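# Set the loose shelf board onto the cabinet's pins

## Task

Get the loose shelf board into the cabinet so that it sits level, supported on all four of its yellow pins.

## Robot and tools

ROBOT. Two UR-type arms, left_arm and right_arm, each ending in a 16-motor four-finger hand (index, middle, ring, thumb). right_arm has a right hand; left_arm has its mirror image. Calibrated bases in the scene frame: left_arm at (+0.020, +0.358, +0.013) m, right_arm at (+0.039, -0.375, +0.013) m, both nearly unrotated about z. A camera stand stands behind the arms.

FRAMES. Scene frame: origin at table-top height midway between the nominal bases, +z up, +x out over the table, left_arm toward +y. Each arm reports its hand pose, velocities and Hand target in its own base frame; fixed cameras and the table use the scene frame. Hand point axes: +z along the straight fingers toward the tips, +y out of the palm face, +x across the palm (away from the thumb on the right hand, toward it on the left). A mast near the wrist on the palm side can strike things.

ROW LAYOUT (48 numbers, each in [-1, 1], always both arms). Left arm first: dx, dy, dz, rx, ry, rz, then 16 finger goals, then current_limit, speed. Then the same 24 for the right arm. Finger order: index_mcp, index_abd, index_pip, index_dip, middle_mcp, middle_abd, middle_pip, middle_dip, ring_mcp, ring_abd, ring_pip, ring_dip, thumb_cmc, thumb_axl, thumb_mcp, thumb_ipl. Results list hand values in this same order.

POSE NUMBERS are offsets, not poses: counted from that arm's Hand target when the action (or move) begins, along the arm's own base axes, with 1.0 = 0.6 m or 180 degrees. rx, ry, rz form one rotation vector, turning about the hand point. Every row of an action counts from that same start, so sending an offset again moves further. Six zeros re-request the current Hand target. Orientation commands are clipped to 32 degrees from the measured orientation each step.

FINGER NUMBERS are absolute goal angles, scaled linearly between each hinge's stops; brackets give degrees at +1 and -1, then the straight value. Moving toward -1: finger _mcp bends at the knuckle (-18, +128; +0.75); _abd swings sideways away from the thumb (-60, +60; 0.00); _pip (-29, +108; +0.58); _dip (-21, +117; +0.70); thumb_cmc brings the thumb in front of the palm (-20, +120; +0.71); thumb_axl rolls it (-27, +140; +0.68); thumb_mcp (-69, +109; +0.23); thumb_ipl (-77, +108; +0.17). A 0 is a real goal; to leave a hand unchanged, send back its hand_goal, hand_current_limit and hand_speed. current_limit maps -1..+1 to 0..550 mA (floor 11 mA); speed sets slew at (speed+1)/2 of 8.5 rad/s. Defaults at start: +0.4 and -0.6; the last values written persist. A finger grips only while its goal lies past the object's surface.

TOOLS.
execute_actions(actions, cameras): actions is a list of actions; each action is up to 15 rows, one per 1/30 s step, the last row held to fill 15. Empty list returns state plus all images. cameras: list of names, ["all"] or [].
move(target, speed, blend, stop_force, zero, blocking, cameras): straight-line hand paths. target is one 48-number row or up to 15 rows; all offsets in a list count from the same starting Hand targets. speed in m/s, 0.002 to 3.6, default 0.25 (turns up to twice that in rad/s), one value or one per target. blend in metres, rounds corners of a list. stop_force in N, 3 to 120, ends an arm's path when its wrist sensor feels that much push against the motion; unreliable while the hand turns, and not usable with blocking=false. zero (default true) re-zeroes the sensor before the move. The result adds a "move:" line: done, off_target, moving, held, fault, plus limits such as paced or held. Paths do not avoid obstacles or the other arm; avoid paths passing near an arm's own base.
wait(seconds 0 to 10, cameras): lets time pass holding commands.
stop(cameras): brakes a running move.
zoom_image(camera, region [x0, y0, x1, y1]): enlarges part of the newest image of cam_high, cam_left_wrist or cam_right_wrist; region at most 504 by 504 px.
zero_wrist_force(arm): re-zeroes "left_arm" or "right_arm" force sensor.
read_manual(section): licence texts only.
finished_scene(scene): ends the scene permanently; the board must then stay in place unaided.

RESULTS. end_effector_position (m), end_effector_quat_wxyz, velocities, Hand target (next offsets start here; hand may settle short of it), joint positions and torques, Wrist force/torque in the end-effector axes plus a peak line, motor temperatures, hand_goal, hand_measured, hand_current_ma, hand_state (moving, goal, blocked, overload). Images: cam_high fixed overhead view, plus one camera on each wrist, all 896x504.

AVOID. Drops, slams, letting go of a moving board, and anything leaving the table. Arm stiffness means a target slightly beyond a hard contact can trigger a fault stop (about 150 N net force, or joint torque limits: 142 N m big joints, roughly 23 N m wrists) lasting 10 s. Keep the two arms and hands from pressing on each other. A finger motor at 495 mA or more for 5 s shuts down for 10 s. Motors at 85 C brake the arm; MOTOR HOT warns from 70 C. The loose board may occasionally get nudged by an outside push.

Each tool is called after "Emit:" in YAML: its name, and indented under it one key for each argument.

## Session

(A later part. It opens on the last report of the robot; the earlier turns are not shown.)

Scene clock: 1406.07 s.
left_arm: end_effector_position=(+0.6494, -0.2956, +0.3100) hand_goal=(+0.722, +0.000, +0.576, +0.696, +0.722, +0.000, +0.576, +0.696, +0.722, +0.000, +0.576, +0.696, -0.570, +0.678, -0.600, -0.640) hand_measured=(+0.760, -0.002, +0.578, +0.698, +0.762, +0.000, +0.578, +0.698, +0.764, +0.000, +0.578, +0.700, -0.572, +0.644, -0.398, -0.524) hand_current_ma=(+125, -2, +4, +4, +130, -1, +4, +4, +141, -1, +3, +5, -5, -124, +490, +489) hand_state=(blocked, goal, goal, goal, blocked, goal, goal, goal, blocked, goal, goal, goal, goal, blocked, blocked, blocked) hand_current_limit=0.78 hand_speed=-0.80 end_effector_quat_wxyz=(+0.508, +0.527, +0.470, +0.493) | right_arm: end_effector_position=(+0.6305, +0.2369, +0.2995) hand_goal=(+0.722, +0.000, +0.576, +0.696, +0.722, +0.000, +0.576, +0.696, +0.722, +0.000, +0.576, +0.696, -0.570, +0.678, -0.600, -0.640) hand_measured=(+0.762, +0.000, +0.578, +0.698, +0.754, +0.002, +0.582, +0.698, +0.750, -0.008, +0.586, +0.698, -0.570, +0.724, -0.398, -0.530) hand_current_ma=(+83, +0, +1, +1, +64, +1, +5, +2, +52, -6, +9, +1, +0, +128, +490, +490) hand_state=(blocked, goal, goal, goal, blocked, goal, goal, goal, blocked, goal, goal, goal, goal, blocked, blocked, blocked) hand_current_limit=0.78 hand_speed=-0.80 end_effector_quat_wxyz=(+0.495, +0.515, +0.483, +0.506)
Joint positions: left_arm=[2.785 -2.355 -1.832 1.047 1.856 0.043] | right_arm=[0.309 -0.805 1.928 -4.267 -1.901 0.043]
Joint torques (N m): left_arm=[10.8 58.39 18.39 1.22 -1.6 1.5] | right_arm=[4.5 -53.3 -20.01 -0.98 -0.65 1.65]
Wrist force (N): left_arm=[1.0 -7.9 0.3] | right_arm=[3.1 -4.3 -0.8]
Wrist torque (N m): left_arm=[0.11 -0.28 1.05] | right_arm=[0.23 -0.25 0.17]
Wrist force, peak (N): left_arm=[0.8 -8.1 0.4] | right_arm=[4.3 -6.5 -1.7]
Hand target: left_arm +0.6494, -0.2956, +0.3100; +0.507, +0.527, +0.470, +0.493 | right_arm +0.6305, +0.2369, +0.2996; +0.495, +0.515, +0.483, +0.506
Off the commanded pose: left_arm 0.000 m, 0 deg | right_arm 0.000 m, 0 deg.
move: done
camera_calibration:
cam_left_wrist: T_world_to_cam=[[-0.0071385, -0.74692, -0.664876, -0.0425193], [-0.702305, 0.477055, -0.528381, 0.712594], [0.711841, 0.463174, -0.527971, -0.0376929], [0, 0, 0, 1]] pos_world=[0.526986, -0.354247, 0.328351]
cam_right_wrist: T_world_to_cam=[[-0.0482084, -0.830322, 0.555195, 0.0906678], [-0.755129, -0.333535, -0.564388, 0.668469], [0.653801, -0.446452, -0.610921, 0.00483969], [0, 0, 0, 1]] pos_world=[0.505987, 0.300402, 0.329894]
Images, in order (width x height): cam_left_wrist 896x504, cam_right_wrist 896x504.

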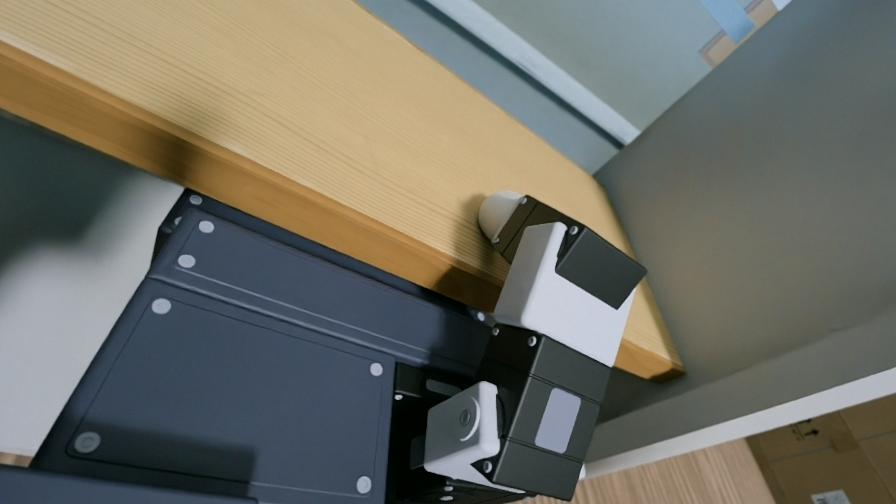

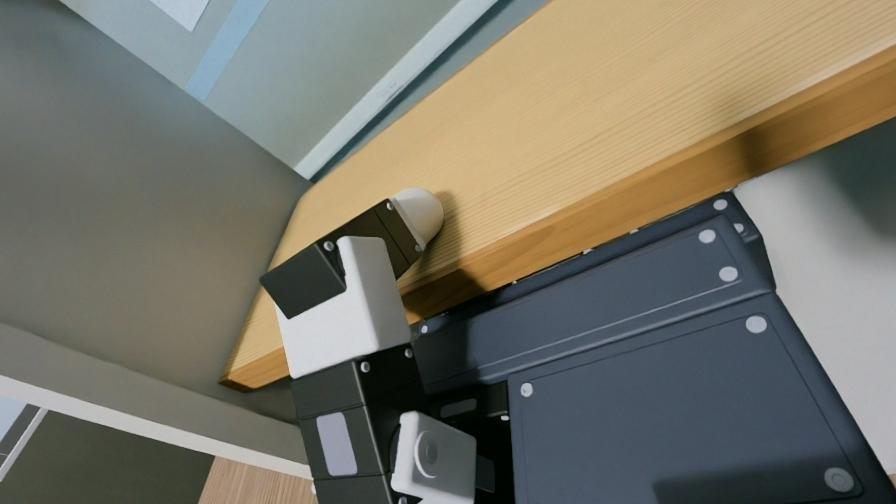

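Emit:
move:
  target:
    - [0.0003,0.0047,-0.0299,-0.01385,0.00104,0,0.722,0,0.576,0.696,0.722,0,0.576,0.696,0.722,0,0.576,0.696,-0.571,0.678,-0.6,-0.64,0.78,-0.8,0.0001,0.0038,-0.0126,-0.01389,0.00023,0,0.722,0,0.576,0.696,0.722,0,0.576,0.696,0.722,0,0.576,0.696,-0.571,0.678,-0.6,-0.64,0.78,-0.8]
  speed: 0.04
  cameras: ["all"]

Emit:
zoom_image:
  camera: "cam_left_wrist"
  region: [560, 120, 760, 400]

Emit:
zoom_image:
  camera: "cam_right_wrist"
  region: [140, 140, 340, 420]

Emit:
zoom_image:
  camera: "cam_high"
  region: [260, 130, 640, 300]

Scene clock: 1415.37 s.
left_arm: end_effector_position=(+0.6496, -0.2928, +0.2921) hand_goal=(+0.722, +0.000, +0.576, +0.696, +0.722, +0.000, +0.576, +0.696, +0.722, +0.000, +0.576, +0.696, -0.570, +0.678, -0.600, -0.640) hand_measured=(+0.760, -0.002, +0.578, +0.698, +0.762, +0.000, +0.578, +0.698, +0.764, +0.000, +0.578, +0.700, -0.572, +0.644, -0.398, -0.524) hand_current_ma=(+125, -2, +4, +4, +130, -1, +4, +4, +141, -1, +3, +5, -5, -123, +490, +489) hand_state=(blocked, goal, goal, goal, blocked, goal, goal, goal, blocked, goal, goal, goal, goal, blocked, blocked, blocked) hand_current_limit=0.78 hand_speed=-0.80 end_effector_quat_wxyz=(+0.518, +0.517, +0.482, +0.482) | right_arm: end_effector_position=(+0.6305, +0.2392, +0.2919) hand_goal=(+0.722, +0.000, +0.576, +0.696, +0.722, +0.000, +0.576, +0.696, +0.722, +0.000, +0.576, +0.696, -0.570, +0.678, -0.600, -0.640) hand_measured=(+0.762, +0.000, +0.578, +0.698, +0.756, +0.002, +0.582, +0.698, +0.750, -0.008, +0.586, +0.698, -0.570, +0.724, -0.398, -0.532) hand_current_ma=(+83, +0, +1, +1, +65, +1, +5, +2, +52, -6, +9, +1, +0, +127, +490, +490) hand_state=(blocked, goal, goal, goal, blocked, goal, goal, goal, blocked, goal, goal, goal, goal, blocked, blocked, blocked) hand_current_limit=0.78 hand_speed=-0.80 end_effector_quat_wxyz=(+0.506, +0.505, +0.494, +0.495)
Joint positions: left_arm=[2.783 -2.392 -1.825 1.077 1.858 -0.001] | right_arm=[0.306 -0.786 1.927 -4.285 -1.898 -0.001]
Joint torques (N m): left_arm=[-11.4 58.13 13.07 1.58 1.66 1.47] | right_arm=[-1.06 -52.45 -23.06 -0.66 0.47 1.73]
Wrist force (N): left_arm=[2.0 -7.6 1.2] | right_arm=[2.7 -3.7 -1.4]
Wrist torque (N m): left_arm=[0.07 -0.05 1.12] | right_arm=[0.29 -0.20 0.15]
Wrist force, peak (N): left_arm=[1.8 -8.4 1.2] | right_arm=[4.8 -6.8 -1.4]
Hand target: left_arm +0.6496, -0.2928, +0.2920; +0.518, +0.517, +0.482, +0.482 | right_arm +0.6305, +0.2392, +0.2920; +0.506, +0.505, +0.494, +0.495
Off the commanded pose: left_arm 0.000 m, 0 deg | right_arm 0.000 m, 0 deg.
move: done
camera_calibration:
cam_left_wrist: T_world_to_cam=[[-0.00915883, -0.775174, -0.631681, -0.0689794], [-0.704046, 0.45359, -0.54642, 0.701414], [0.710095, 0.439728, -0.549913, -0.047853], [0, 0, 0, 1]] pos_world=[0.527176, -0.350583, 0.313379]
cam_right_wrist: T_world_to_cam=[[-0.0478812, -0.805276, 0.590964, 0.0801187], [-0.755527, -0.357805, -0.548776, 0.666476], [0.653366, -0.472765, -0.591275, 0.00197353], [0, 0, 0, 1]] pos_world=[0.506087, 0.303919, 0.319566]

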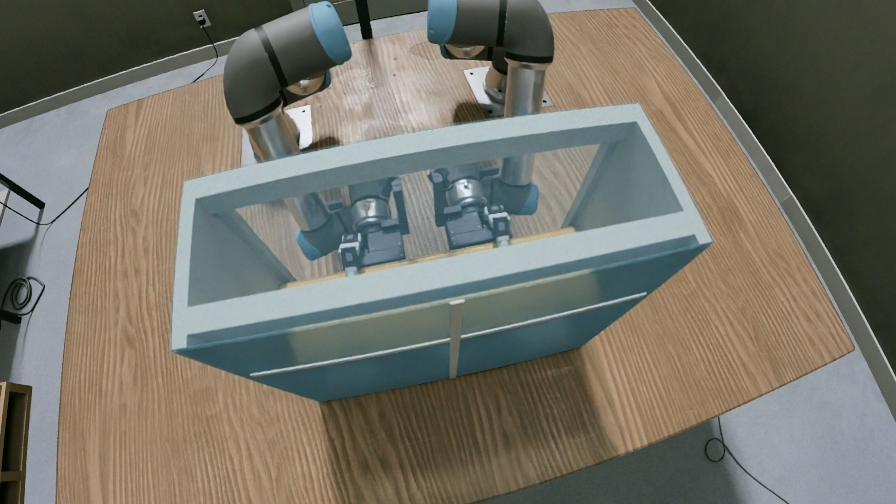

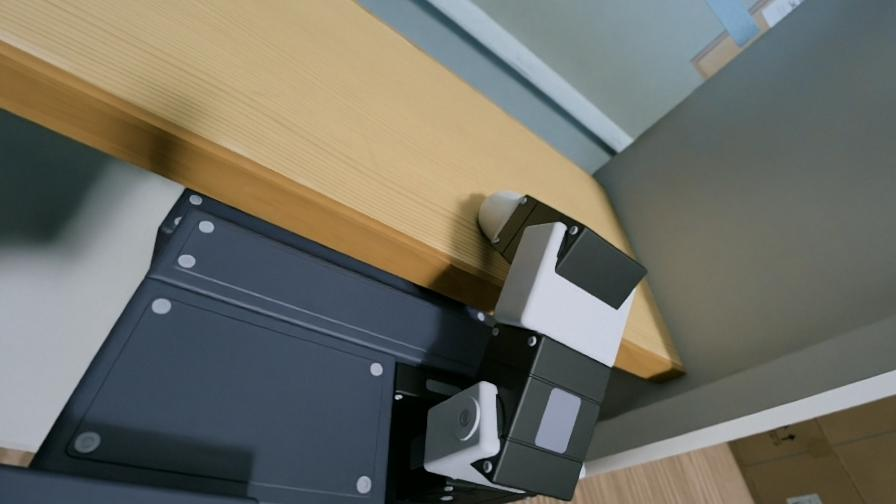

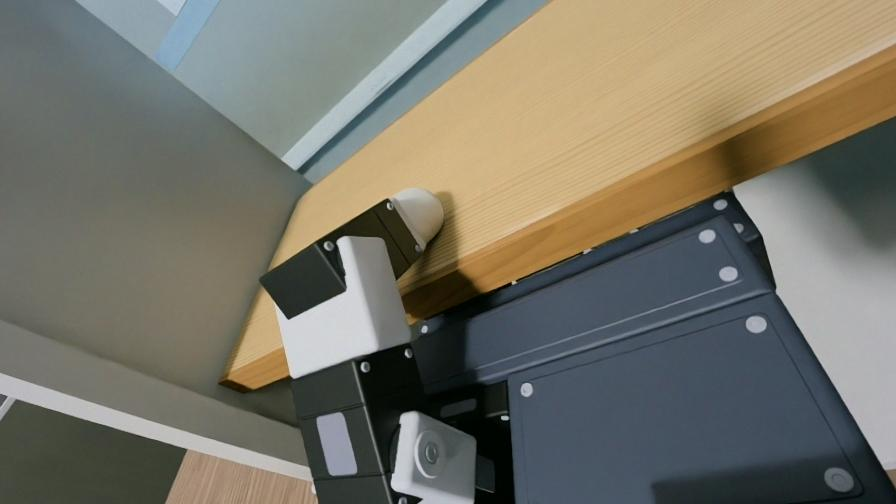

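Scaled by 1.800 from the camera's 896x504 image, which has a finer 1280x720 frame.

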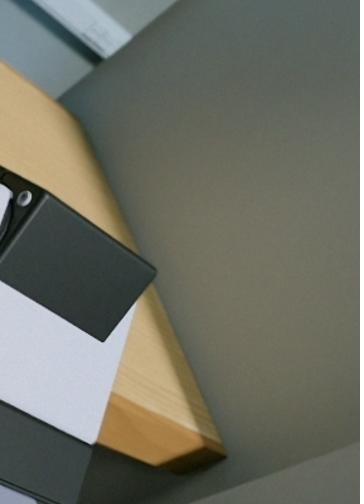

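Scaled by 1.800 from the camera's 896x504 image, which has a finer 1280x720 frame.

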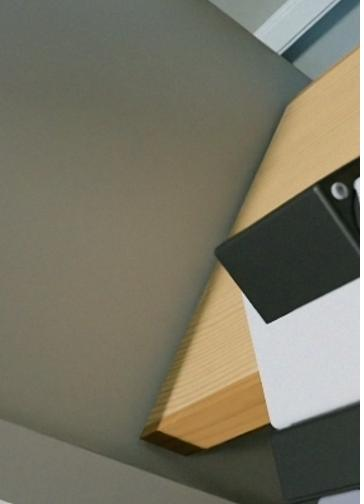

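Scaled by 1.326 from the camera's 896x504 image, which has a finer 1280x720 frame.

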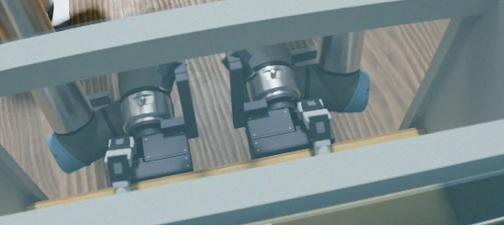

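Emit:
move:
  target:
    - [0,0,0,0,0,0,0.722,0,0.576,0.696,0.722,0,0.576,0.696,0.722,0,0.576,0.696,-0.571,0.678,0.1,-0.6,0.4,-0.88,0,0,0,0,0,0,0.722,0,0.576,0.696,0.722,0,0.576,0.696,0.722,0,0.576,0.696,-0.571,0.678,0.1,-0.6,0.4,-0.88]
  cameras: ["cam_left_wrist","cam_right_wrist"]

Scene clock: 1426.60 s.
left_arm: end_effector_position=(+0.6496, -0.2928, +0.2920) hand_goal=(+0.722, +0.000, +0.576, +0.696, +0.722, +0.000, +0.576, +0.696, +0.722, +0.000, +0.576, +0.696, -0.570, +0.678, +0.100, -0.600) hand_measured=(+0.760, -0.002, +0.582, +0.698, +0.762, +0.000, +0.582, +0.698, +0.764, +0.000, +0.578, +0.700, -0.572, +0.676, +0.096, -0.598) hand_current_ma=(+125, -1, +14, +4, +130, -1, +11, +4, +141, -1, +4, +5, -4, -5, -13, +2) hand_state=(blocked, goal, goal, goal, blocked, goal, goal, goal, blocked, goal, goal, goal, goal, goal, goal, goal) hand_current_limit=0.40 hand_speed=-0.88 end_effector_quat_wxyz=(+0.518, +0.517, +0.482, +0.482) | right_arm: end_effector_position=(+0.6305, +0.2392, +0.2920) hand_goal=(+0.722, +0.000, +0.576, +0.696, +0.722, +0.000, +0.576, +0.696, +0.722, +0.000, +0.576, +0.696, -0.570, +0.678, +0.100, -0.600) hand_measured=(+0.762, +0.000, +0.580, +0.698, +0.756, +0.002, +0.584, +0.698, +0.750, -0.008, +0.588, +0.698, -0.568, +0.680, +0.094, -0.598) hand_current_ma=(+83, +0, +2, +1, +65, +1, +9, +2, +52, -7, +13, +1, +1, +2, -8, +1) hand_state=(blocked, goal, goal, goal, blocked, goal, goal, goal, blocked, goal, goal, goal, goal, goal, goal, goal) hand_current_limit=0.40 hand_speed=-0.88 end_effector_quat_wxyz=(+0.506, +0.505, +0.494, +0.495)
Joint positions: left_arm=[2.783 -2.392 -1.825 1.077 1.858 -0.001] | right_arm=[0.306 -0.786 1.927 -4.285 -1.898 -0.001]
Joint torques (N m): left_arm=[11.6 52.39 8.82 1.32 -1.99 -0.87] | right_arm=[-2.38 -54.32 -13.71 -1.78 -0.5 -1.9]
Wrist force (N): left_arm=[0.9 -5.5 1.3] | right_arm=[3.6 -7.0 -1.6]
Wrist torque (N m): left_arm=[0.02 -0.02 0.51] | right_arm=[0.24 -0.16 0.17]
Wrist force, peak (N): left_arm=[1.8 -8.2 1.0] | right_arm=[3.8 -7.2 -1.8]
Hand target: left_arm +0.6496, -0.2928, +0.2920; +0.518, +0.517, +0.482, +0.482 | right_arm +0.6305, +0.2392, +0.2920; +0.506, +0.505, +0.494, +0.495
Off the commanded pose: left_arm 0.000 m, 0 deg | right_arm 0.000 m, 0 deg.
move: done
camera_calibration:
cam_left_wrist: T_world_to_cam=[[-0.00929261, -0.77502, -0.631868, -0.0687948], [-0.704125, 0.453746, -0.546189, 0.701507], [0.710015, 0.439839, -0.549928, -0.0478384], [0, 0, 0, 1]] pos_world=[0.527276, -0.350583, 0.313378]
cam_right_wrist: T_world_to_cam=[[-0.0478279, -0.805314, 0.590917, 0.0800001], [-0.755503, -0.357822, -0.548797, 0.666586], [0.653397, -0.472687, -0.591303, 0.00206103], [0, 0, 0, 1]] pos_world=[0.506087, 0.303919, 0.319766]
Images, in order (width x height): cam_left_wrist 896x504, cam_right_wrist 896x504.

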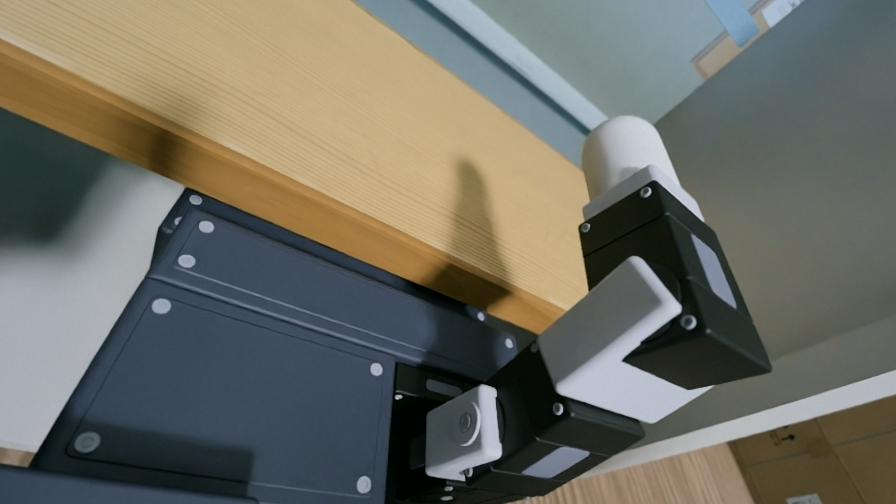

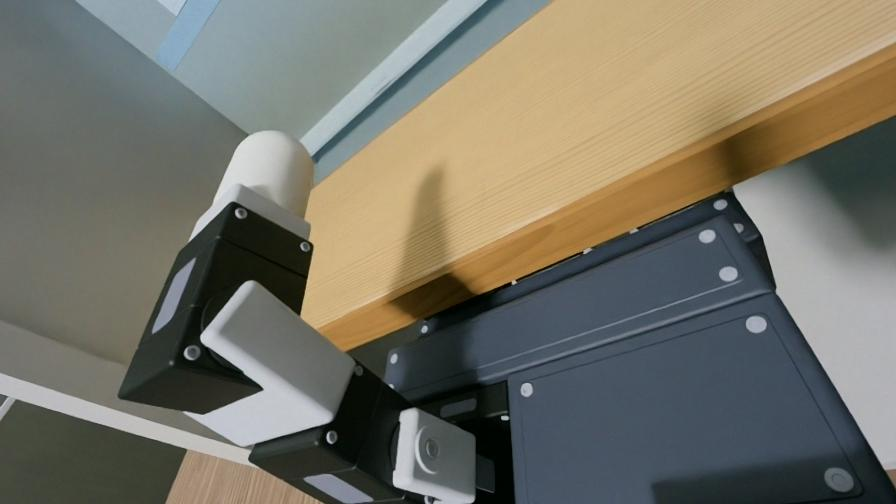

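Emit:
move:
  target:
    - [0,0,-0.0133,0,0,0,0.722,0,0.576,0.696,0.722,0,0.576,0.696,0.722,0,0.576,0.696,-0.571,0.678,0.1,-0.6,0.4,-0.88,0,0,-0.0133,0,0,0,0.722,0,0.576,0.696,0.722,0,0.576,0.696,0.722,0,0.576,0.696,-0.571,0.678,0.1,-0.6,0.4,-0.88]
  speed: 0.02

Emit:
move:
  target:
    - [0,0,-0.0067,0,0,0,0.722,0,0.576,0.696,0.722,0,0.576,0.696,0.722,0,0.576,0.696,-0.571,0.678,0.1,-0.6,0.4,-0.88,0,0,-0.0067,0,0,0,0.722,0,0.576,0.696,0.722,0,0.576,0.696,0.722,0,0.576,0.696,-0.571,0.678,0.1,-0.6,0.4,-0.88]
  speed: 0.02

Emit:
move:
  target:
    - [0,0,-0.0067,0,0,0,0.722,0,0.576,0.696,0.722,0,0.576,0.696,0.722,0,0.576,0.696,-0.571,0.678,0.1,-0.6,0.4,-0.88,0,0,-0.0067,0,0,0,0.722,0,0.576,0.696,0.722,0,0.576,0.696,0.722,0,0.576,0.696,-0.571,0.678,0.1,-0.6,0.4,-0.88]
  speed: 0.02
  cameras: ["cam_left_wrist","cam_right_wrist"]

Scene clock: 1438.43 s.
left_arm: end_effector_position=(+0.6496, -0.2928, +0.2840) hand_goal=(+0.722, +0.000, +0.576, +0.696, +0.722, +0.000, +0.576, +0.696, +0.722, +0.000, +0.576, +0.696, -0.570, +0.678, +0.100, -0.600) hand_measured=(+0.760, -0.002, +0.584, +0.698, +0.762, +0.000, +0.582, +0.698, +0.764, +0.000, +0.578, +0.700, -0.572, +0.676, +0.096, -0.598) hand_current_ma=(+125, -1, +15, +4, +130, -1, +12, +4, +141, -1, +5, +5, -4, -5, -13, +2) hand_state=(blocked, goal, goal, goal, blocked, goal, goal, goal, blocked, goal, goal, goal, goal, goal, goal, goal) hand_current_limit=0.40 hand_speed=-0.88 end_effector_quat_wxyz=(+0.518, +0.517, +0.482, +0.482) | right_arm: end_effector_position=(+0.6305, +0.2392, +0.2839) hand_goal=(+0.722, +0.000, +0.576, +0.696, +0.722, +0.000, +0.576, +0.696, +0.722, +0.000, +0.576, +0.696, -0.570, +0.678, +0.100, -0.600) hand_measured=(+0.762, +0.000, +0.580, +0.698, +0.756, +0.002, +0.586, +0.698, +0.752, -0.008, +0.588, +0.698, -0.568, +0.680, +0.094, -0.598) hand_current_ma=(+83, +0, +3, +1, +65, +1, +10, +2, +54, -7, +14, +1, +1, +2, -8, +1) hand_state=(blocked, goal, goal, goal, blocked, goal, goal, goal, blocked, goal, goal, goal, goal, goal, goal, goal) hand_current_limit=0.40 hand_speed=-0.88 end_effector_quat_wxyz=(+0.506, +0.505, +0.494, +0.495)
Joint positions: left_arm=[2.783 -2.409 -1.822 1.091 1.858 -0.001] | right_arm=[0.306 -0.768 1.924 -4.301 -1.898 -0.001]
Joint torques (N m): left_arm=[10.92 57.21 16.12 1.63 -1.78 -1.19] | right_arm=[-5.7 -55.99 -19.6 -1.51 -0.37 -1.56]
Wrist force (N): left_arm=[0.6 -5.3 1.5] | right_arm=[3.7 -6.9 -1.8]
Wrist torque (N m): left_arm=[0.05 -0.01 0.50] | right_arm=[0.24 -0.14 0.19]
Wrist force, peak (N): left_arm=[0.6 -5.7 1.6] | right_arm=[3.9 -7.5 -2.0]
Hand target: left_arm +0.6496, -0.2928, +0.2840; +0.518, +0.517, +0.482, +0.482 | right_arm +0.6305, +0.2392, +0.2840; +0.506, +0.505, +0.494, +0.495
Off the commanded pose: left_arm 0.000 m, 0 deg | right_arm 0.000 m, 0 deg.
move: done

Scene clock: 1439.13 s.
left_arm: end_effector_position=(+0.6496, -0.2928, +0.2800) hand_goal=(+0.722, +0.000, +0.576, +0.696, +0.722, +0.000, +0.576, +0.696, +0.722, +0.000, +0.576, +0.696, -0.570, +0.678, +0.100, -0.600) hand_measured=(+0.760, -0.002, +0.584, +0.698, +0.762, +0.000, +0.582, +0.698, +0.762, +0.000, +0.580, +0.700, -0.572, +0.676, +0.096, -0.598) hand_current_ma=(+127, -1, +15, +4, +130, -1, +13, +4, +130, -1, +7, +5, -4, -5, -12, +2) hand_state=(blocked, goal, goal, goal, blocked, goal, goal, goal, blocked, goal, goal, goal, goal, goal, goal, goal) hand_current_limit=0.40 hand_speed=-0.88 end_effector_quat_wxyz=(+0.518, +0.517, +0.482, +0.482) | right_arm: end_effector_position=(+0.6305, +0.2392, +0.2799) hand_goal=(+0.722, +0.000, +0.576, +0.696, +0.722, +0.000, +0.576, +0.696, +0.722, +0.000, +0.576, +0.696, -0.570, +0.678, +0.100, -0.600) hand_measured=(+0.754, +0.000, +0.580, +0.698, +0.750, +0.002, +0.586, +0.698, +0.748, -0.008, +0.586, +0.698, -0.568, +0.680, +0.094, -0.598) hand_current_ma=(+61, +0, +3, +1, +52, +1, +10, +2, +48, -6, +12, +1, +1, +2, -7, +1) hand_state=(blocked, goal, goal, goal, blocked, goal, goal, goal, blocked, goal, goal, goal, goal, goal, goal, goal) hand_current_limit=0.40 hand_speed=-0.88 end_effector_quat_wxyz=(+0.506, +0.505, +0.494, +0.495)
Joint positions: left_arm=[2.783 -2.418 -1.821 1.098 1.858 -0.001] | right_arm=[0.306 -0.759 1.923 -4.308 -1.898 -0.001]
Joint torques (N m): left_arm=[11.01 54.26 18.7 4.03 -1.78 -0.79] | right_arm=[-6.14 -42.55 -18.95 -2.67 -0.46 -1.37]
Wrist force (N): left_arm=[1.3 -5.9 0.8] | right_arm=[3.5 -1.5 -0.8]
Wrist torque (N m): left_arm=[0.00 -0.03 0.15] | right_arm=[0.14 -0.24 0.22]
Wrist force, peak (N): left_arm=[1.0 -6.4 0.6] | right_arm=[4.0 -7.0 -1.8]
Hand target: left_arm +0.6496, -0.2928, +0.2800; +0.518, +0.517, +0.482, +0.482 | right_arm +0.6305, +0.2392, +0.2800; +0.506, +0.505, +0.494, +0.495
Off the commanded pose: left_arm 0.000 m, 0 deg | right_arm 0.000 m, 0 deg.
move: done

Scene clock: 1439.83 s.
left_arm: end_effector_position=(+0.6496, -0.2928, +0.2760) hand_goal=(+0.722, +0.000, +0.576, +0.696, +0.722, +0.000, +0.576, +0.696, +0.722, +0.000, +0.576, +0.696, -0.570, +0.678, +0.100, -0.600) hand_measured=(+0.746, -0.002, +0.582, +0.698, +0.746, +0.000, +0.582, +0.698, +0.746, +0.000, +0.580, +0.700, -0.572, +0.676, +0.096, -0.598) hand_current_ma=(+70, -1, +14, +4, +70, -1, +13, +4, +70, -1, +7, +5, -4, -5, -12, +2) hand_state=(blocked, goal, goal, goal, blocked, goal, goal, goal, blocked, goal, goal, goal, goal, goal, goal, goal) hand_current_limit=0.40 hand_speed=-0.88 end_effector_quat_wxyz=(+0.518, +0.517, +0.482, +0.482) | right_arm: end_effector_position=(+0.6305, +0.2392, +0.2759) hand_goal=(+0.722, +0.000, +0.576, +0.696, +0.722, +0.000, +0.576, +0.696, +0.722, +0.000, +0.576, +0.696, -0.570, +0.678, +0.100, -0.600) hand_measured=(+0.746, +0.000, +0.580, +0.698, +0.744, +0.002, +0.584, +0.698, +0.742, -0.004, +0.582, +0.698, -0.568, +0.680, +0.094, -0.598) hand_current_ma=(+39, +0, +3, +1, +38, +1, +6, +2, +32, -2, +6, +1, +1, +2, -7, +1) hand_state=(blocked, goal, goal, goal, blocked, goal, goal, goal, blocked, goal, goal, goal, goal, goal, goal, goal) hand_current_limit=0.40 hand_speed=-0.88 end_effector_quat_wxyz=(+0.506, +0.505, +0.494, +0.495)
Joint positions: left_arm=[2.783 -2.426 -1.819 1.105 1.858 -0.001] | right_arm=[0.306 -0.749 1.921 -4.316 -1.898 -0.001]
Joint torques (N m): left_arm=[11.46 47.88 15.29 2.15 -1.75 -0.51] | right_arm=[-6.1 -43.85 -18.95 -2.63 -0.45 -1.29]
Wrist force (N): left_arm=[1.2 2.8 0.5] | right_arm=[3.6 -1.0 -1.2]
Wrist torque (N m): left_arm=[0.07 -0.08 0.22] | right_arm=[0.12 -0.30 0.26]
Wrist force, peak (N): left_arm=[1.1 -6.3 0.8] | right_arm=[3.8 -1.9 -0.9]
Hand target: left_arm +0.6496, -0.2928, +0.2760; +0.518, +0.517, +0.482, +0.482 | right_arm +0.6305, +0.2392, +0.2760; +0.506, +0.505, +0.494, +0.495
Off the commanded pose: left_arm 0.000 m, 0 deg | right_arm 0.000 m, 0 deg.
move: done
camera_calibration:
cam_left_wrist: T_world_to_cam=[[-0.00924792, -0.775049, -0.631834, -0.0790118], [-0.704126, 0.453697, -0.546228, 0.692709], [0.710015, 0.439839, -0.549928, -0.056692], [0, 0, 0, 1]] pos_world=[0.527276, -0.350583, 0.297278]
cam_right_wrist: T_world_to_cam=[[-0.0478279, -0.805314, 0.590917, 0.0895138], [-0.755503, -0.357822, -0.548797, 0.65775], [0.653397, -0.472687, -0.591303, -0.00745894], [0, 0, 0, 1]] pos_world=[0.506087, 0.303919, 0.303666]
Images, in order (width x height): cam_left_wrist 896x504, cam_right_wrist 896x504.

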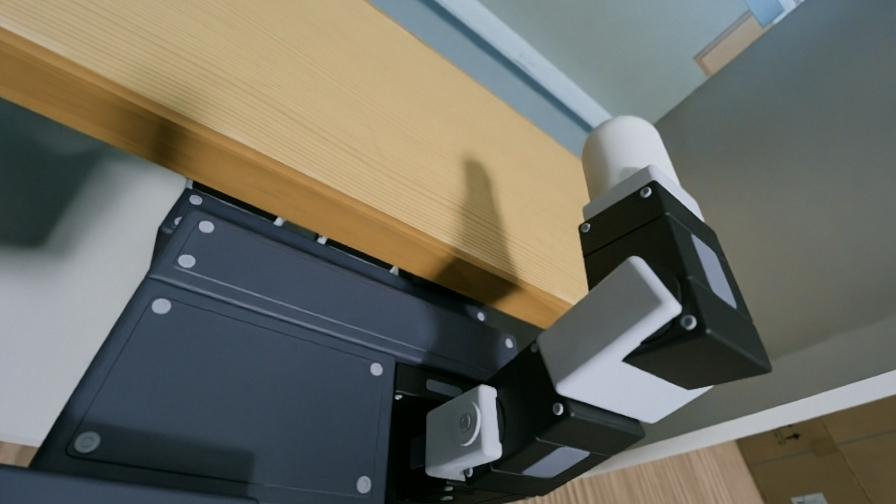

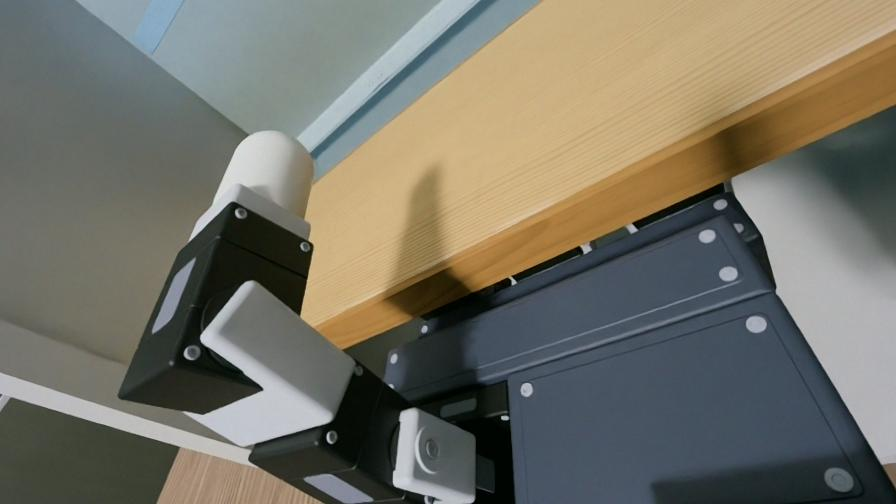

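Emit:
move:
  target:
    - [0,0,-0.0067,0,0,0,0.754,0,0.576,0.696,0.754,0,0.576,0.696,0.754,0,0.576,0.696,-0.571,0.678,0.1,-0.6,0.4,-0.88,0,0,-0.0067,0,0,0,0.754,0,0.576,0.696,0.754,0,0.576,0.696,0.754,0,0.576,0.696,-0.571,0.678,0.1,-0.6,0.4,-0.88]
  speed: 0.02

Emit:
move:
  target:
    - [0,0,-0.0133,0,0,0,0.76,0,0.576,0.696,0.76,0,0.576,0.696,0.76,0,0.576,0.696,-0.571,0.678,0.1,-0.6,0.4,-0.88,0,0,-0.0133,0,0,0,0.76,0,0.576,0.696,0.76,0,0.576,0.696,0.76,0,0.576,0.696,-0.571,0.678,0.1,-0.6,0.4,-0.88]
  speed: 0.02
  cameras: ["all"]

Emit:
zoom_image:
  camera: "cam_high"
  region: [260, 130, 640, 400]

Scene clock: 1448.70 s.
left_arm: end_effector_position=(+0.6496, -0.2928, +0.2719) hand_goal=(+0.754, +0.000, +0.576, +0.696, +0.754, +0.000, +0.576, +0.696, +0.754, +0.000, +0.576, +0.696, -0.570, +0.678, +0.100, -0.600) hand_measured=(+0.762, -0.002, +0.582, +0.698, +0.762, +0.000, +0.582, +0.698, +0.762, +0.000, +0.580, +0.700, -0.572, +0.676, +0.096, -0.600) hand_current_ma=(+18, -1, +14, +4, +18, -1, +13, +4, +18, -1, +7, +5, -4, -5, -12, +2) hand_state=(goal, goal, goal, goal, goal, goal, goal, goal, goal, goal, goal, goal, goal, goal, goal, goal) hand_current_limit=0.40 hand_speed=-0.88 end_effector_quat_wxyz=(+0.518, +0.517, +0.482, +0.482) | right_arm: end_effector_position=(+0.6305, +0.2392, +0.2719) hand_goal=(+0.754, +0.000, +0.576, +0.696, +0.754, +0.000, +0.576, +0.696, +0.754, +0.000, +0.576, +0.696, -0.570, +0.678, +0.100, -0.600) hand_measured=(+0.762, +0.000, +0.580, +0.698, +0.762, +0.002, +0.582, +0.698, +0.760, -0.004, +0.582, +0.698, -0.568, +0.680, +0.094, -0.598) hand_current_ma=(+8, +0, +3, +1, +8, +1, +6, +2, +6, -2, +6, +1, +1, +2, -7, +1) hand_state=(goal, goal, goal, goal, goal, goal, goal, goal, goal, goal, goal, goal, goal, goal, goal, goal) hand_current_limit=0.40 hand_speed=-0.88 end_effector_quat_wxyz=(+0.506, +0.505, +0.494, +0.495)
Joint positions: left_arm=[2.783 -2.435 -1.817 1.112 1.858 -0.001] | right_arm=[0.306 -0.74 1.919 -4.323 -1.898 -0.001]
Joint torques (N m): left_arm=[10.88 48.25 15.46 2.15 -1.81 1.39] | right_arm=[-6.15 -43.47 -18.8 -2.52 -0.02 -1.15]
Wrist force (N): left_arm=[1.0 2.7 0.7] | right_arm=[3.1 -1.1 -1.3]
Wrist torque (N m): left_arm=[0.04 -0.06 0.21] | right_arm=[0.12 -0.22 0.21]
Wrist force, peak (N): left_arm=[1.0 3.3 0.8] | right_arm=[3.7 -1.4 -1.6]
Hand target: left_arm +0.6496, -0.2928, +0.2720; +0.518, +0.517, +0.482, +0.482 | right_arm +0.6305, +0.2392, +0.2720; +0.506, +0.505, +0.494, +0.495
Off the commanded pose: left_arm 0.000 m, 0 deg | right_arm 0.000 m, 0 deg.
move: done

Scene clock: 1449.43 s.
left_arm: end_effector_position=(+0.6496, -0.2928, +0.2640) hand_goal=(+0.760, +0.000, +0.576, +0.696, +0.760, +0.000, +0.576, +0.696, +0.760, +0.000, +0.576, +0.696, -0.570, +0.678, +0.100, -0.600) hand_measured=(+0.768, -0.002, +0.582, +0.698, +0.768, +0.000, +0.582, +0.698, +0.768, +0.000, +0.580, +0.700, -0.572, +0.676, +0.096, -0.600) hand_current_ma=(+18, -1, +14, +4, +18, -1, +13, +4, +18, -1, +7, +5, -4, -5, -12, +2) hand_state=(goal, goal, goal, goal, goal, goal, goal, goal, goal, goal, goal, goal, goal, goal, goal, goal) hand_current_limit=0.40 hand_speed=-0.88 end_effector_quat_wxyz=(+0.518, +0.517, +0.482, +0.482) | right_arm: end_effector_position=(+0.6305, +0.2392, +0.2639) hand_goal=(+0.760, +0.000, +0.576, +0.696, +0.760, +0.000, +0.576, +0.696, +0.760, +0.000, +0.576, +0.696, -0.570, +0.678, +0.100, -0.600) hand_measured=(+0.768, +0.000, +0.580, +0.698, +0.768, +0.002, +0.582, +0.698, +0.766, -0.004, +0.582, +0.698, -0.568, +0.680, +0.094, -0.598) hand_current_ma=(+8, +0, +3, +1, +8, +1, +6, +2, +6, -2, +6, +1, +1, +2, -7, +1) hand_state=(goal, goal, goal, goal, goal, goal, goal, goal, goal, goal, goal, goal, goal, goal, goal, goal) hand_current_limit=0.40 hand_speed=-0.88 end_effector_quat_wxyz=(+0.506, +0.505, +0.494, +0.495)
Joint positions: left_arm=[2.783 -2.452 -1.813 1.125 1.858 -0.001] | right_arm=[0.306 -0.721 1.915 -4.337 -1.898 -0.001]
Joint torques (N m): left_arm=[11.16 51.89 11.34 -0.2 -1.74 1.26] | right_arm=[-6.1 -54.61 -14.68 -0.51 -0.05 -1.01]
Wrist force (N): left_arm=[1.0 2.9 0.6] | right_arm=[3.4 -1.3 -0.9]
Wrist torque (N m): left_arm=[0.07 -0.06 0.20] | right_arm=[0.05 -0.27 0.23]
Wrist force, peak (N): left_arm=[1.0 3.3 0.9] | right_arm=[3.7 -1.3 -1.2]
Hand target: left_arm +0.6496, -0.2928, +0.2640; +0.518, +0.517, +0.482, +0.482 | right_arm +0.6305, +0.2392, +0.2640; +0.506, +0.505, +0.494, +0.495
Off the commanded pose: left_arm 0.000 m, 0 deg | right_arm 0.000 m, 0 deg.
move: done
camera_calibration:
cam_left_wrist: T_world_to_cam=[[-0.00921346, -0.775083, -0.631792, -0.0866368], [-0.704006, 0.453724, -0.546361, 0.686068], [0.710134, 0.439752, -0.549843, -0.0633382], [0, 0, 0, 1]] pos_world=[0.527176, -0.350583, 0.285278]
cam_right_wrist: T_world_to_cam=[[-0.0478746, -0.805336, 0.590882, 0.0967047], [-0.7555, -0.357772, -0.548834, 0.651104], [0.653397, -0.472687, -0.591304, -0.0146134], [0, 0, 0, 1]] pos_world=[0.506087, 0.303919, 0.291566]

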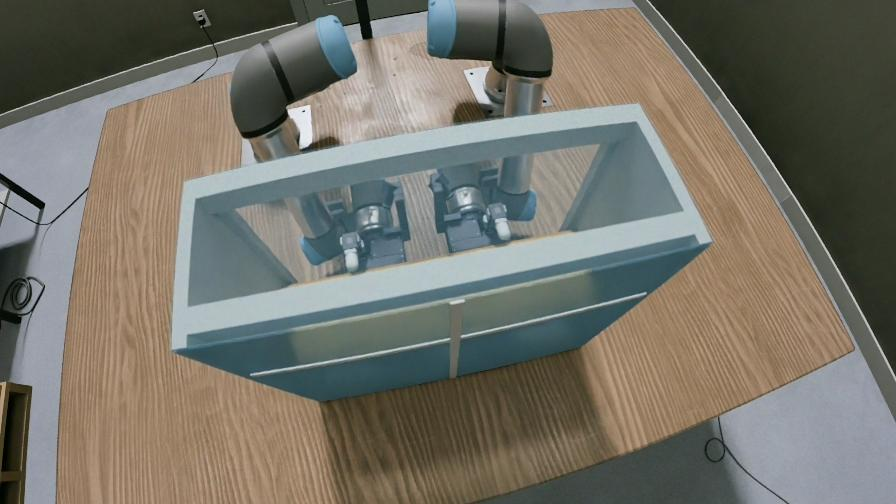

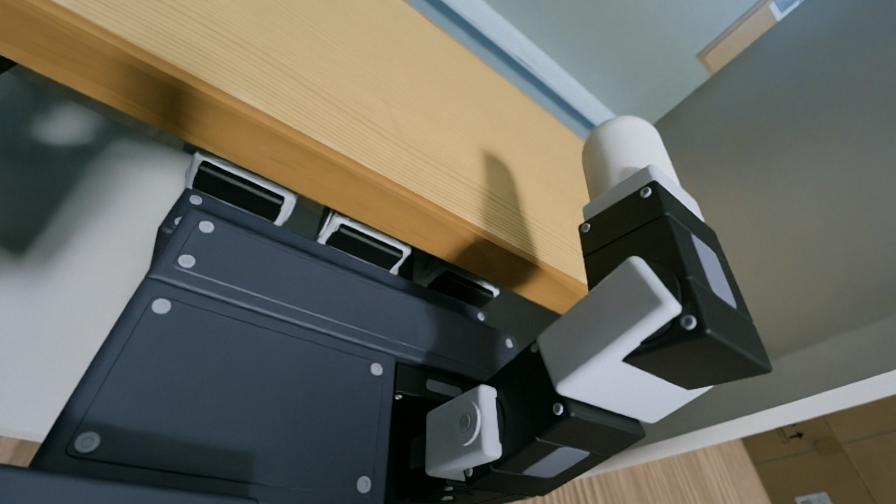

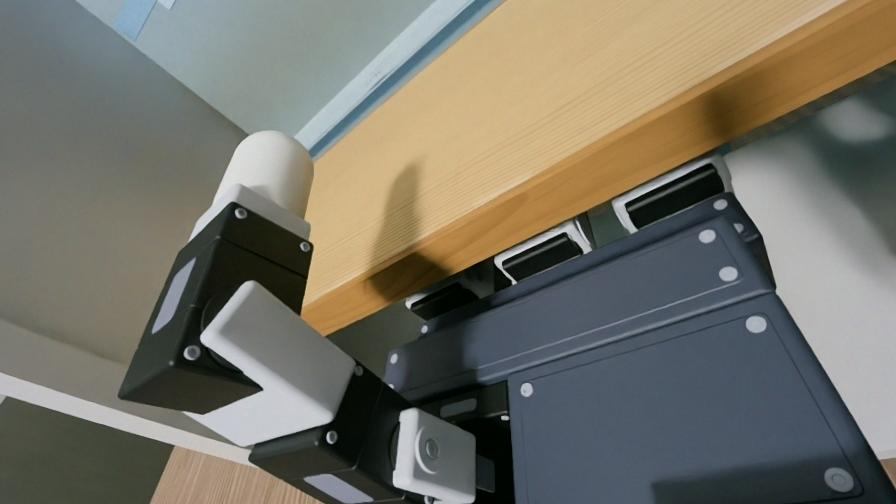

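Scaled by 1.326 from the camera's 896x504 image, which has a finer 1280x720 frame.

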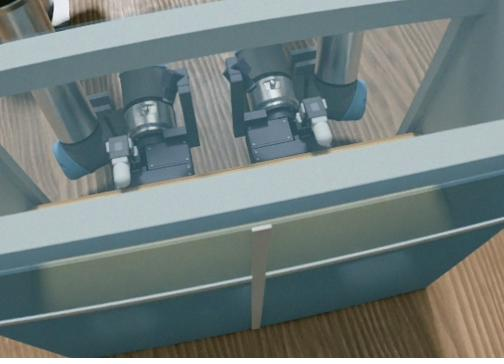

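Emit:
move:
  target:
    - [-0.3324,0.0249,0,0,0,0,0.76,0,0.576,0.696,0.76,0,0.576,0.696,0.76,0,0.576,0.696,-0.571,0.678,0.1,-0.6,0.4,-0.88,-0.3333,0.0055,0,0,0,0,0.76,0,0.576,0.696,0.76,0,0.576,0.696,0.76,0,0.576,0.696,-0.571,0.678,0.1,-0.6,0.4,-0.88]
  speed: 0.1
  stop_force: 8
  cameras: ["all"]

Emit:
zoom_image:
  camera: "cam_high"
  region: [260, 130, 640, 400]

Scene clock: 1460.80 s.
left_arm: end_effector_position=(+0.4501, -0.2779, +0.2640) hand_goal=(+0.760, +0.000, +0.576, +0.696, +0.760, +0.000, +0.576, +0.696, +0.760, +0.000, +0.576, +0.696, -0.570, +0.678, +0.100, -0.600) hand_measured=(+0.768, -0.002, +0.582, +0.698, +0.768, +0.000, +0.582, +0.698, +0.768, +0.000, +0.580, +0.700, -0.572, +0.676, +0.096, -0.600) hand_current_ma=(+18, -1, +14, +4, +18, -1, +13, +4, +18, -1, +7, +5, -4, -5, -11, +2) hand_state=(goal, goal, goal, goal, goal, goal, goal, goal, goal, goal, goal, goal, goal, goal, goal, goal) hand_current_limit=0.40 hand_speed=-0.88 end_effector_quat_wxyz=(+0.518, +0.517, +0.482, +0.482) | right_arm: end_effector_position=(+0.4306, +0.2425, +0.2640) hand_goal=(+0.760, +0.000, +0.576, +0.696, +0.760, +0.000, +0.576, +0.696, +0.760, +0.000, +0.576, +0.696, -0.570, +0.678, +0.100, -0.600) hand_measured=(+0.768, +0.000, +0.580, +0.698, +0.768, +0.002, +0.582, +0.698, +0.766, -0.004, +0.582, +0.698, -0.568, +0.680, +0.094, -0.598) hand_current_ma=(+8, +0, +3, +1, +8, +1, +6, +2, +7, -2, +6, +1, +1, +2, -7, +1) hand_state=(goal, goal, goal, goal, goal, goal, goal, goal, goal, goal, goal, goal, goal, goal, goal, goal) hand_current_limit=0.40 hand_speed=-0.88 end_effector_quat_wxyz=(+0.506, +0.505, +0.494, +0.495)
Joint positions: left_arm=[2.609 -2.335 -2.276 1.471 2.032 0] | right_arm=[0.523 -0.811 2.338 -4.672 -2.115 -0.001]
Joint torques (N m): left_arm=[12.66 29.5 -2.74 3.84 0.65 1.21] | right_arm=[5.12 -18.78 -4.1 -3.59 -0.8 -1.41]
Wrist force (N): left_arm=[0.5 2.8 0.6] | right_arm=[3.4 -1.3 -1.2]
Wrist torque (N m): left_arm=[0.15 0.03 0.22] | right_arm=[0.08 -0.26 0.23]
Wrist force, peak (N): left_arm=[1.4 2.7 1.8] | right_arm=[3.6 -1.4 -1.9]
Hand target: left_arm +0.4501, -0.2779, +0.2640; +0.518, +0.517, +0.482, +0.482 | right_arm +0.4306, +0.2425, +0.2640; +0.506, +0.505, +0.494, +0.495
Off the commanded pose: left_arm 0.000 m, 0 deg | right_arm 0.000 m, 0 deg.
move: done
camera_calibration:
cam_left_wrist: T_world_to_cam=[[-0.00934747, -0.775054, -0.631825, -0.0767991], [-0.704093, 0.453766, -0.546214, 0.538984], [0.710046, 0.439758, -0.549952, 0.0718278], [0, 0, 0, 1]] pos_world=[0.327776, -0.335683, 0.285378]
cam_right_wrist: T_world_to_cam=[[-0.0478279, -0.805314, 0.590917, 0.0896968], [-0.755503, -0.357822, -0.548797, 0.501245], [0.653397, -0.472687, -0.591303, 0.117685], [0, 0, 0, 1]] pos_world=[0.306087, 0.307219, 0.291666]

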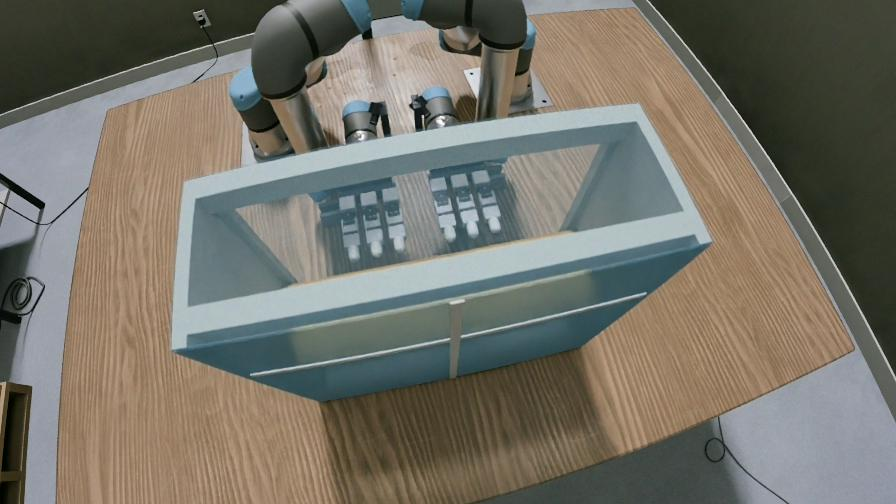

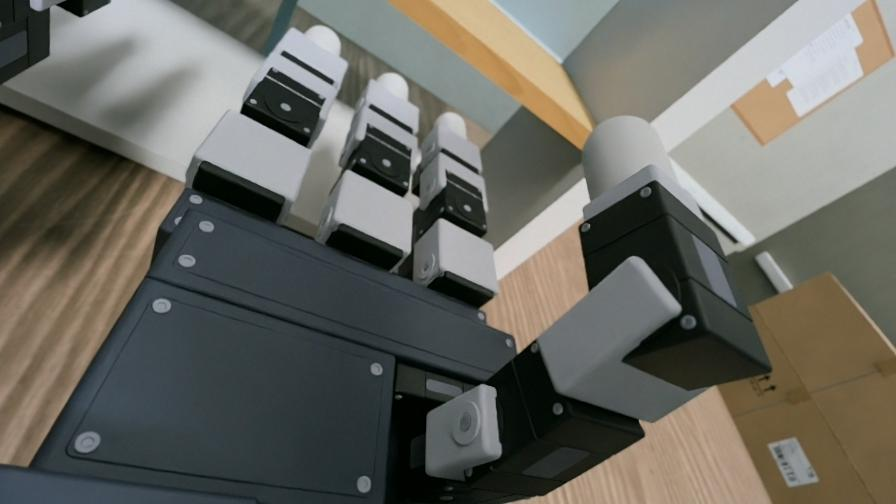

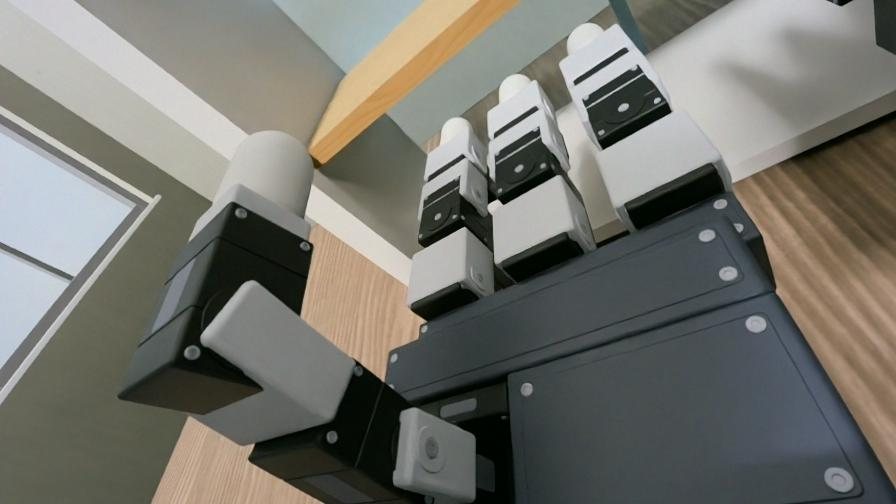

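Scaled by 1.326 from the camera's 896x504 image, which has a finer 1280x720 frame.

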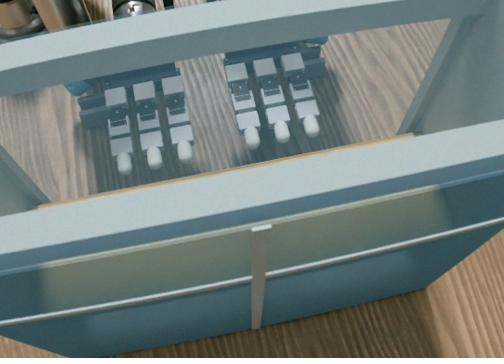

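Emit:
move:
  target:
    - [0,0,-0.16,0,0,0,0.76,0,0.576,0.696,0.76,0,0.576,0.696,0.76,0,0.576,0.696,-0.571,0.678,0.1,-0.6,0.4,-0.88,0,0,-0.16,0,0,0,0.76,0,0.576,0.696,0.76,0,0.576,0.696,0.76,0,0.576,0.696,-0.571,0.678,0.1,-0.6,0.4,-0.88]
  speed: 0.15
  cameras: ["cam_left_wrist","cam_right_wrist"]

Emit:
zoom_image:
  camera: "cam_left_wrist"
  region: [320, 0, 720, 200]

Emit:
zoom_image:
  camera: "cam_right_wrist"
  region: [160, 0, 560, 220]

Scene clock: 1478.83 s.
left_arm: end_effector_position=(+0.4503, -0.2779, +0.2549) hand_goal=(+0.760, +0.000, +0.576, +0.696, +0.760, +0.000, +0.576, +0.696, +0.760, +0.000, +0.576, +0.696, -0.570, +0.678, +0.100, -0.600) hand_measured=(+0.772, -0.002, +0.582, +0.698, +0.772, +0.000, +0.582, +0.698, +0.772, +0.000, +0.580, +0.698, -0.572, +0.676, +0.096, -0.600) hand_current_ma=(+30, -1, +10, +4, +30, -1, +11, +4, +30, -1, +7, +5, -3, -5, -7, +1) hand_state=(goal, goal, goal, goal, goal, goal, goal, goal, goal, goal, goal, goal, goal, goal, goal, goal) hand_current_limit=0.40 hand_speed=-0.88 end_effector_quat_wxyz=(+0.517, +0.518, +0.482, +0.482) | right_arm: end_effector_position=(+0.4305, +0.2426, +0.2529) hand_goal=(+0.760, +0.000, +0.576, +0.696, +0.760, +0.000, +0.576, +0.696, +0.760, +0.000, +0.576, +0.696, -0.570, +0.678, +0.100, -0.600) hand_measured=(+0.770, +0.000, +0.580, +0.698, +0.770, +0.002, +0.582, +0.698, +0.770, -0.002, +0.582, +0.698, -0.568, +0.680, +0.096, -0.600) hand_current_ma=(+13, +0, +3, +1, +13, +1, +4, +2, +11, -1, +4, +1, +1, +2, -5, +0) hand_state=(goal, goal, goal, goal, goal, goal, goal, goal, goal, goal, goal, goal, goal, goal, goal, goal) hand_current_limit=0.40 hand_speed=-0.88 end_effector_quat_wxyz=(+0.505, +0.505, +0.495, +0.494)
Joint positions: left_arm=[2.609 -2.362 -2.271 1.49 2.032 -0.001] | right_arm=[0.523 -0.777 2.332 -4.695 -2.115 -0.001]
Joint torques (N m): left_arm=[-0.89 33.88 2.84 1.79 0.08 0.01] | right_arm=[-0.95 -31.28 -1.66 -2.03 -0.03 -0.13]
Wrist force (N): left_arm=[0.7 2.7 0.7] | right_arm=[3.3 -1.2 -1.0]
Wrist torque (N m): left_arm=[0.11 0.03 0.24] | right_arm=[0.08 -0.25 0.23]
Wrist force, peak (N): left_arm=[0.8 4.6 0.5] | right_arm=[3.5 -6.0 -1.1]
Hand target: left_arm +0.4503, -0.2779, +0.2549; +0.517, +0.518, +0.482, +0.482 (not the last commanded pose) | right_arm +0.4305, +0.2426, +0.2529; +0.505, +0.505, +0.495, +0.494 (not the last commanded pose)
Off the commanded pose: left_arm 0.087 m, 0 deg | right_arm 0.085 m, 0 deg.
FORCE FAULT: contact force on the left arm reached its limit, and that arm stopped for 10 seconds. FORCE FAULT: contact force on the right arm reached its limit, and that arm stopped for 10 seconds. On each arm, the contact can be on any part of the arm, not only on its tool. The stops overlap, and together they count as 20 of the actions that you can send in this scene. Those arms' remaining commands of this call were not run. During its stop the left arm's controller moved it back a little. During its stop the right arm's controller moved it back a little. Those arms' targets are now where they stood when their stops ended, not their last commands. Those arms accept commands again.
move: fault (left_arm, right_arm)
camera_calibration:
cam_left_wrist: T_world_to_cam=[[-0.0106134, -0.774323, -0.632702, -0.0816555], [-0.705404, 0.45426, -0.544107, 0.534261], [0.708726, 0.440535, -0.551032, 0.0677758], [0, 0, 0, 1]] pos_world=[0.327969, -0.335779, 0.276378]
cam_right_wrist: T_world_to_cam=[[-0.0457626, -0.804413, 0.592306, 0.0948536], [-0.757379, -0.35868, -0.545642, 0.495313], [0.651369, -0.47357, -0.592832, 0.112674], [0, 0, 0, 1]] pos_world=[0.306089, 0.307319, 0.280878]
Images, in order (width x height): cam_left_wrist 896x504, cam_right_wrist 896x504.

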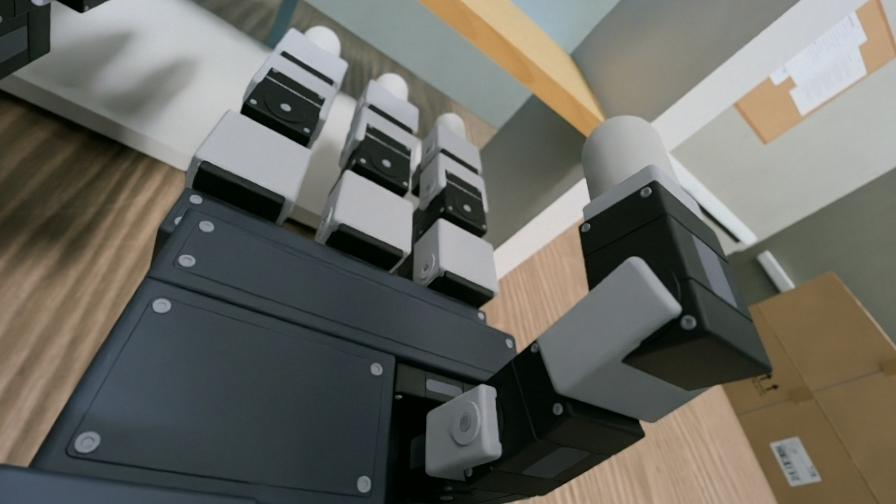

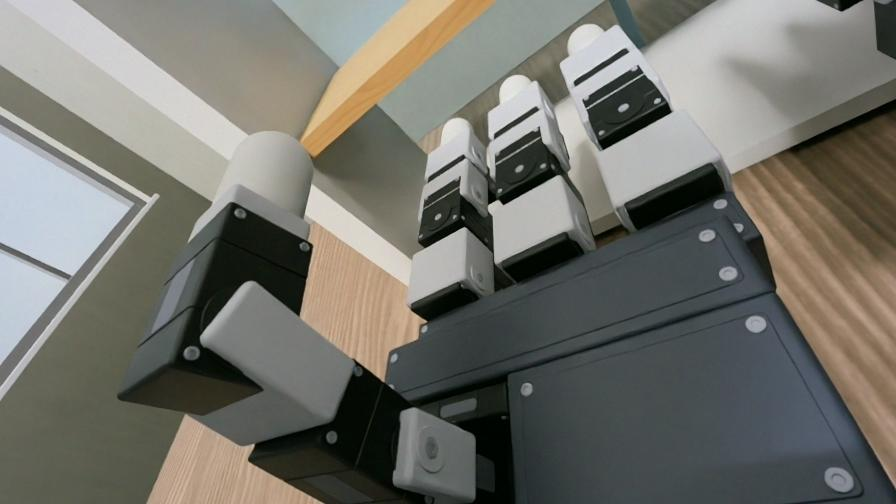

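Scaled by 1.260 from the camera's 896x504 image, which has a finer 1280x720 frame.

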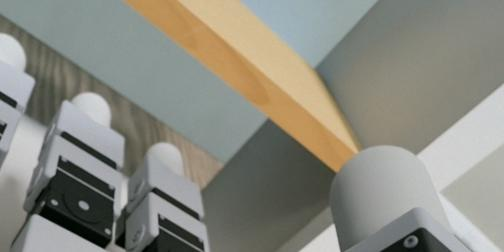

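Scaled by 1.260 from the camera's 896x504 image, which has a finer 1280x720 frame.

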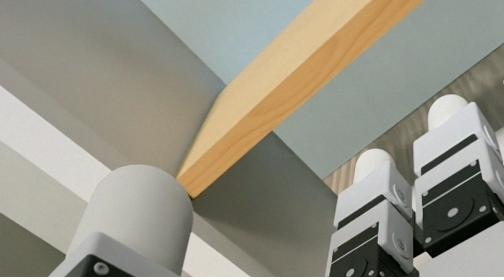

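Emit:
finished_scene:
  scene: 2

The scene is finished: the task was done.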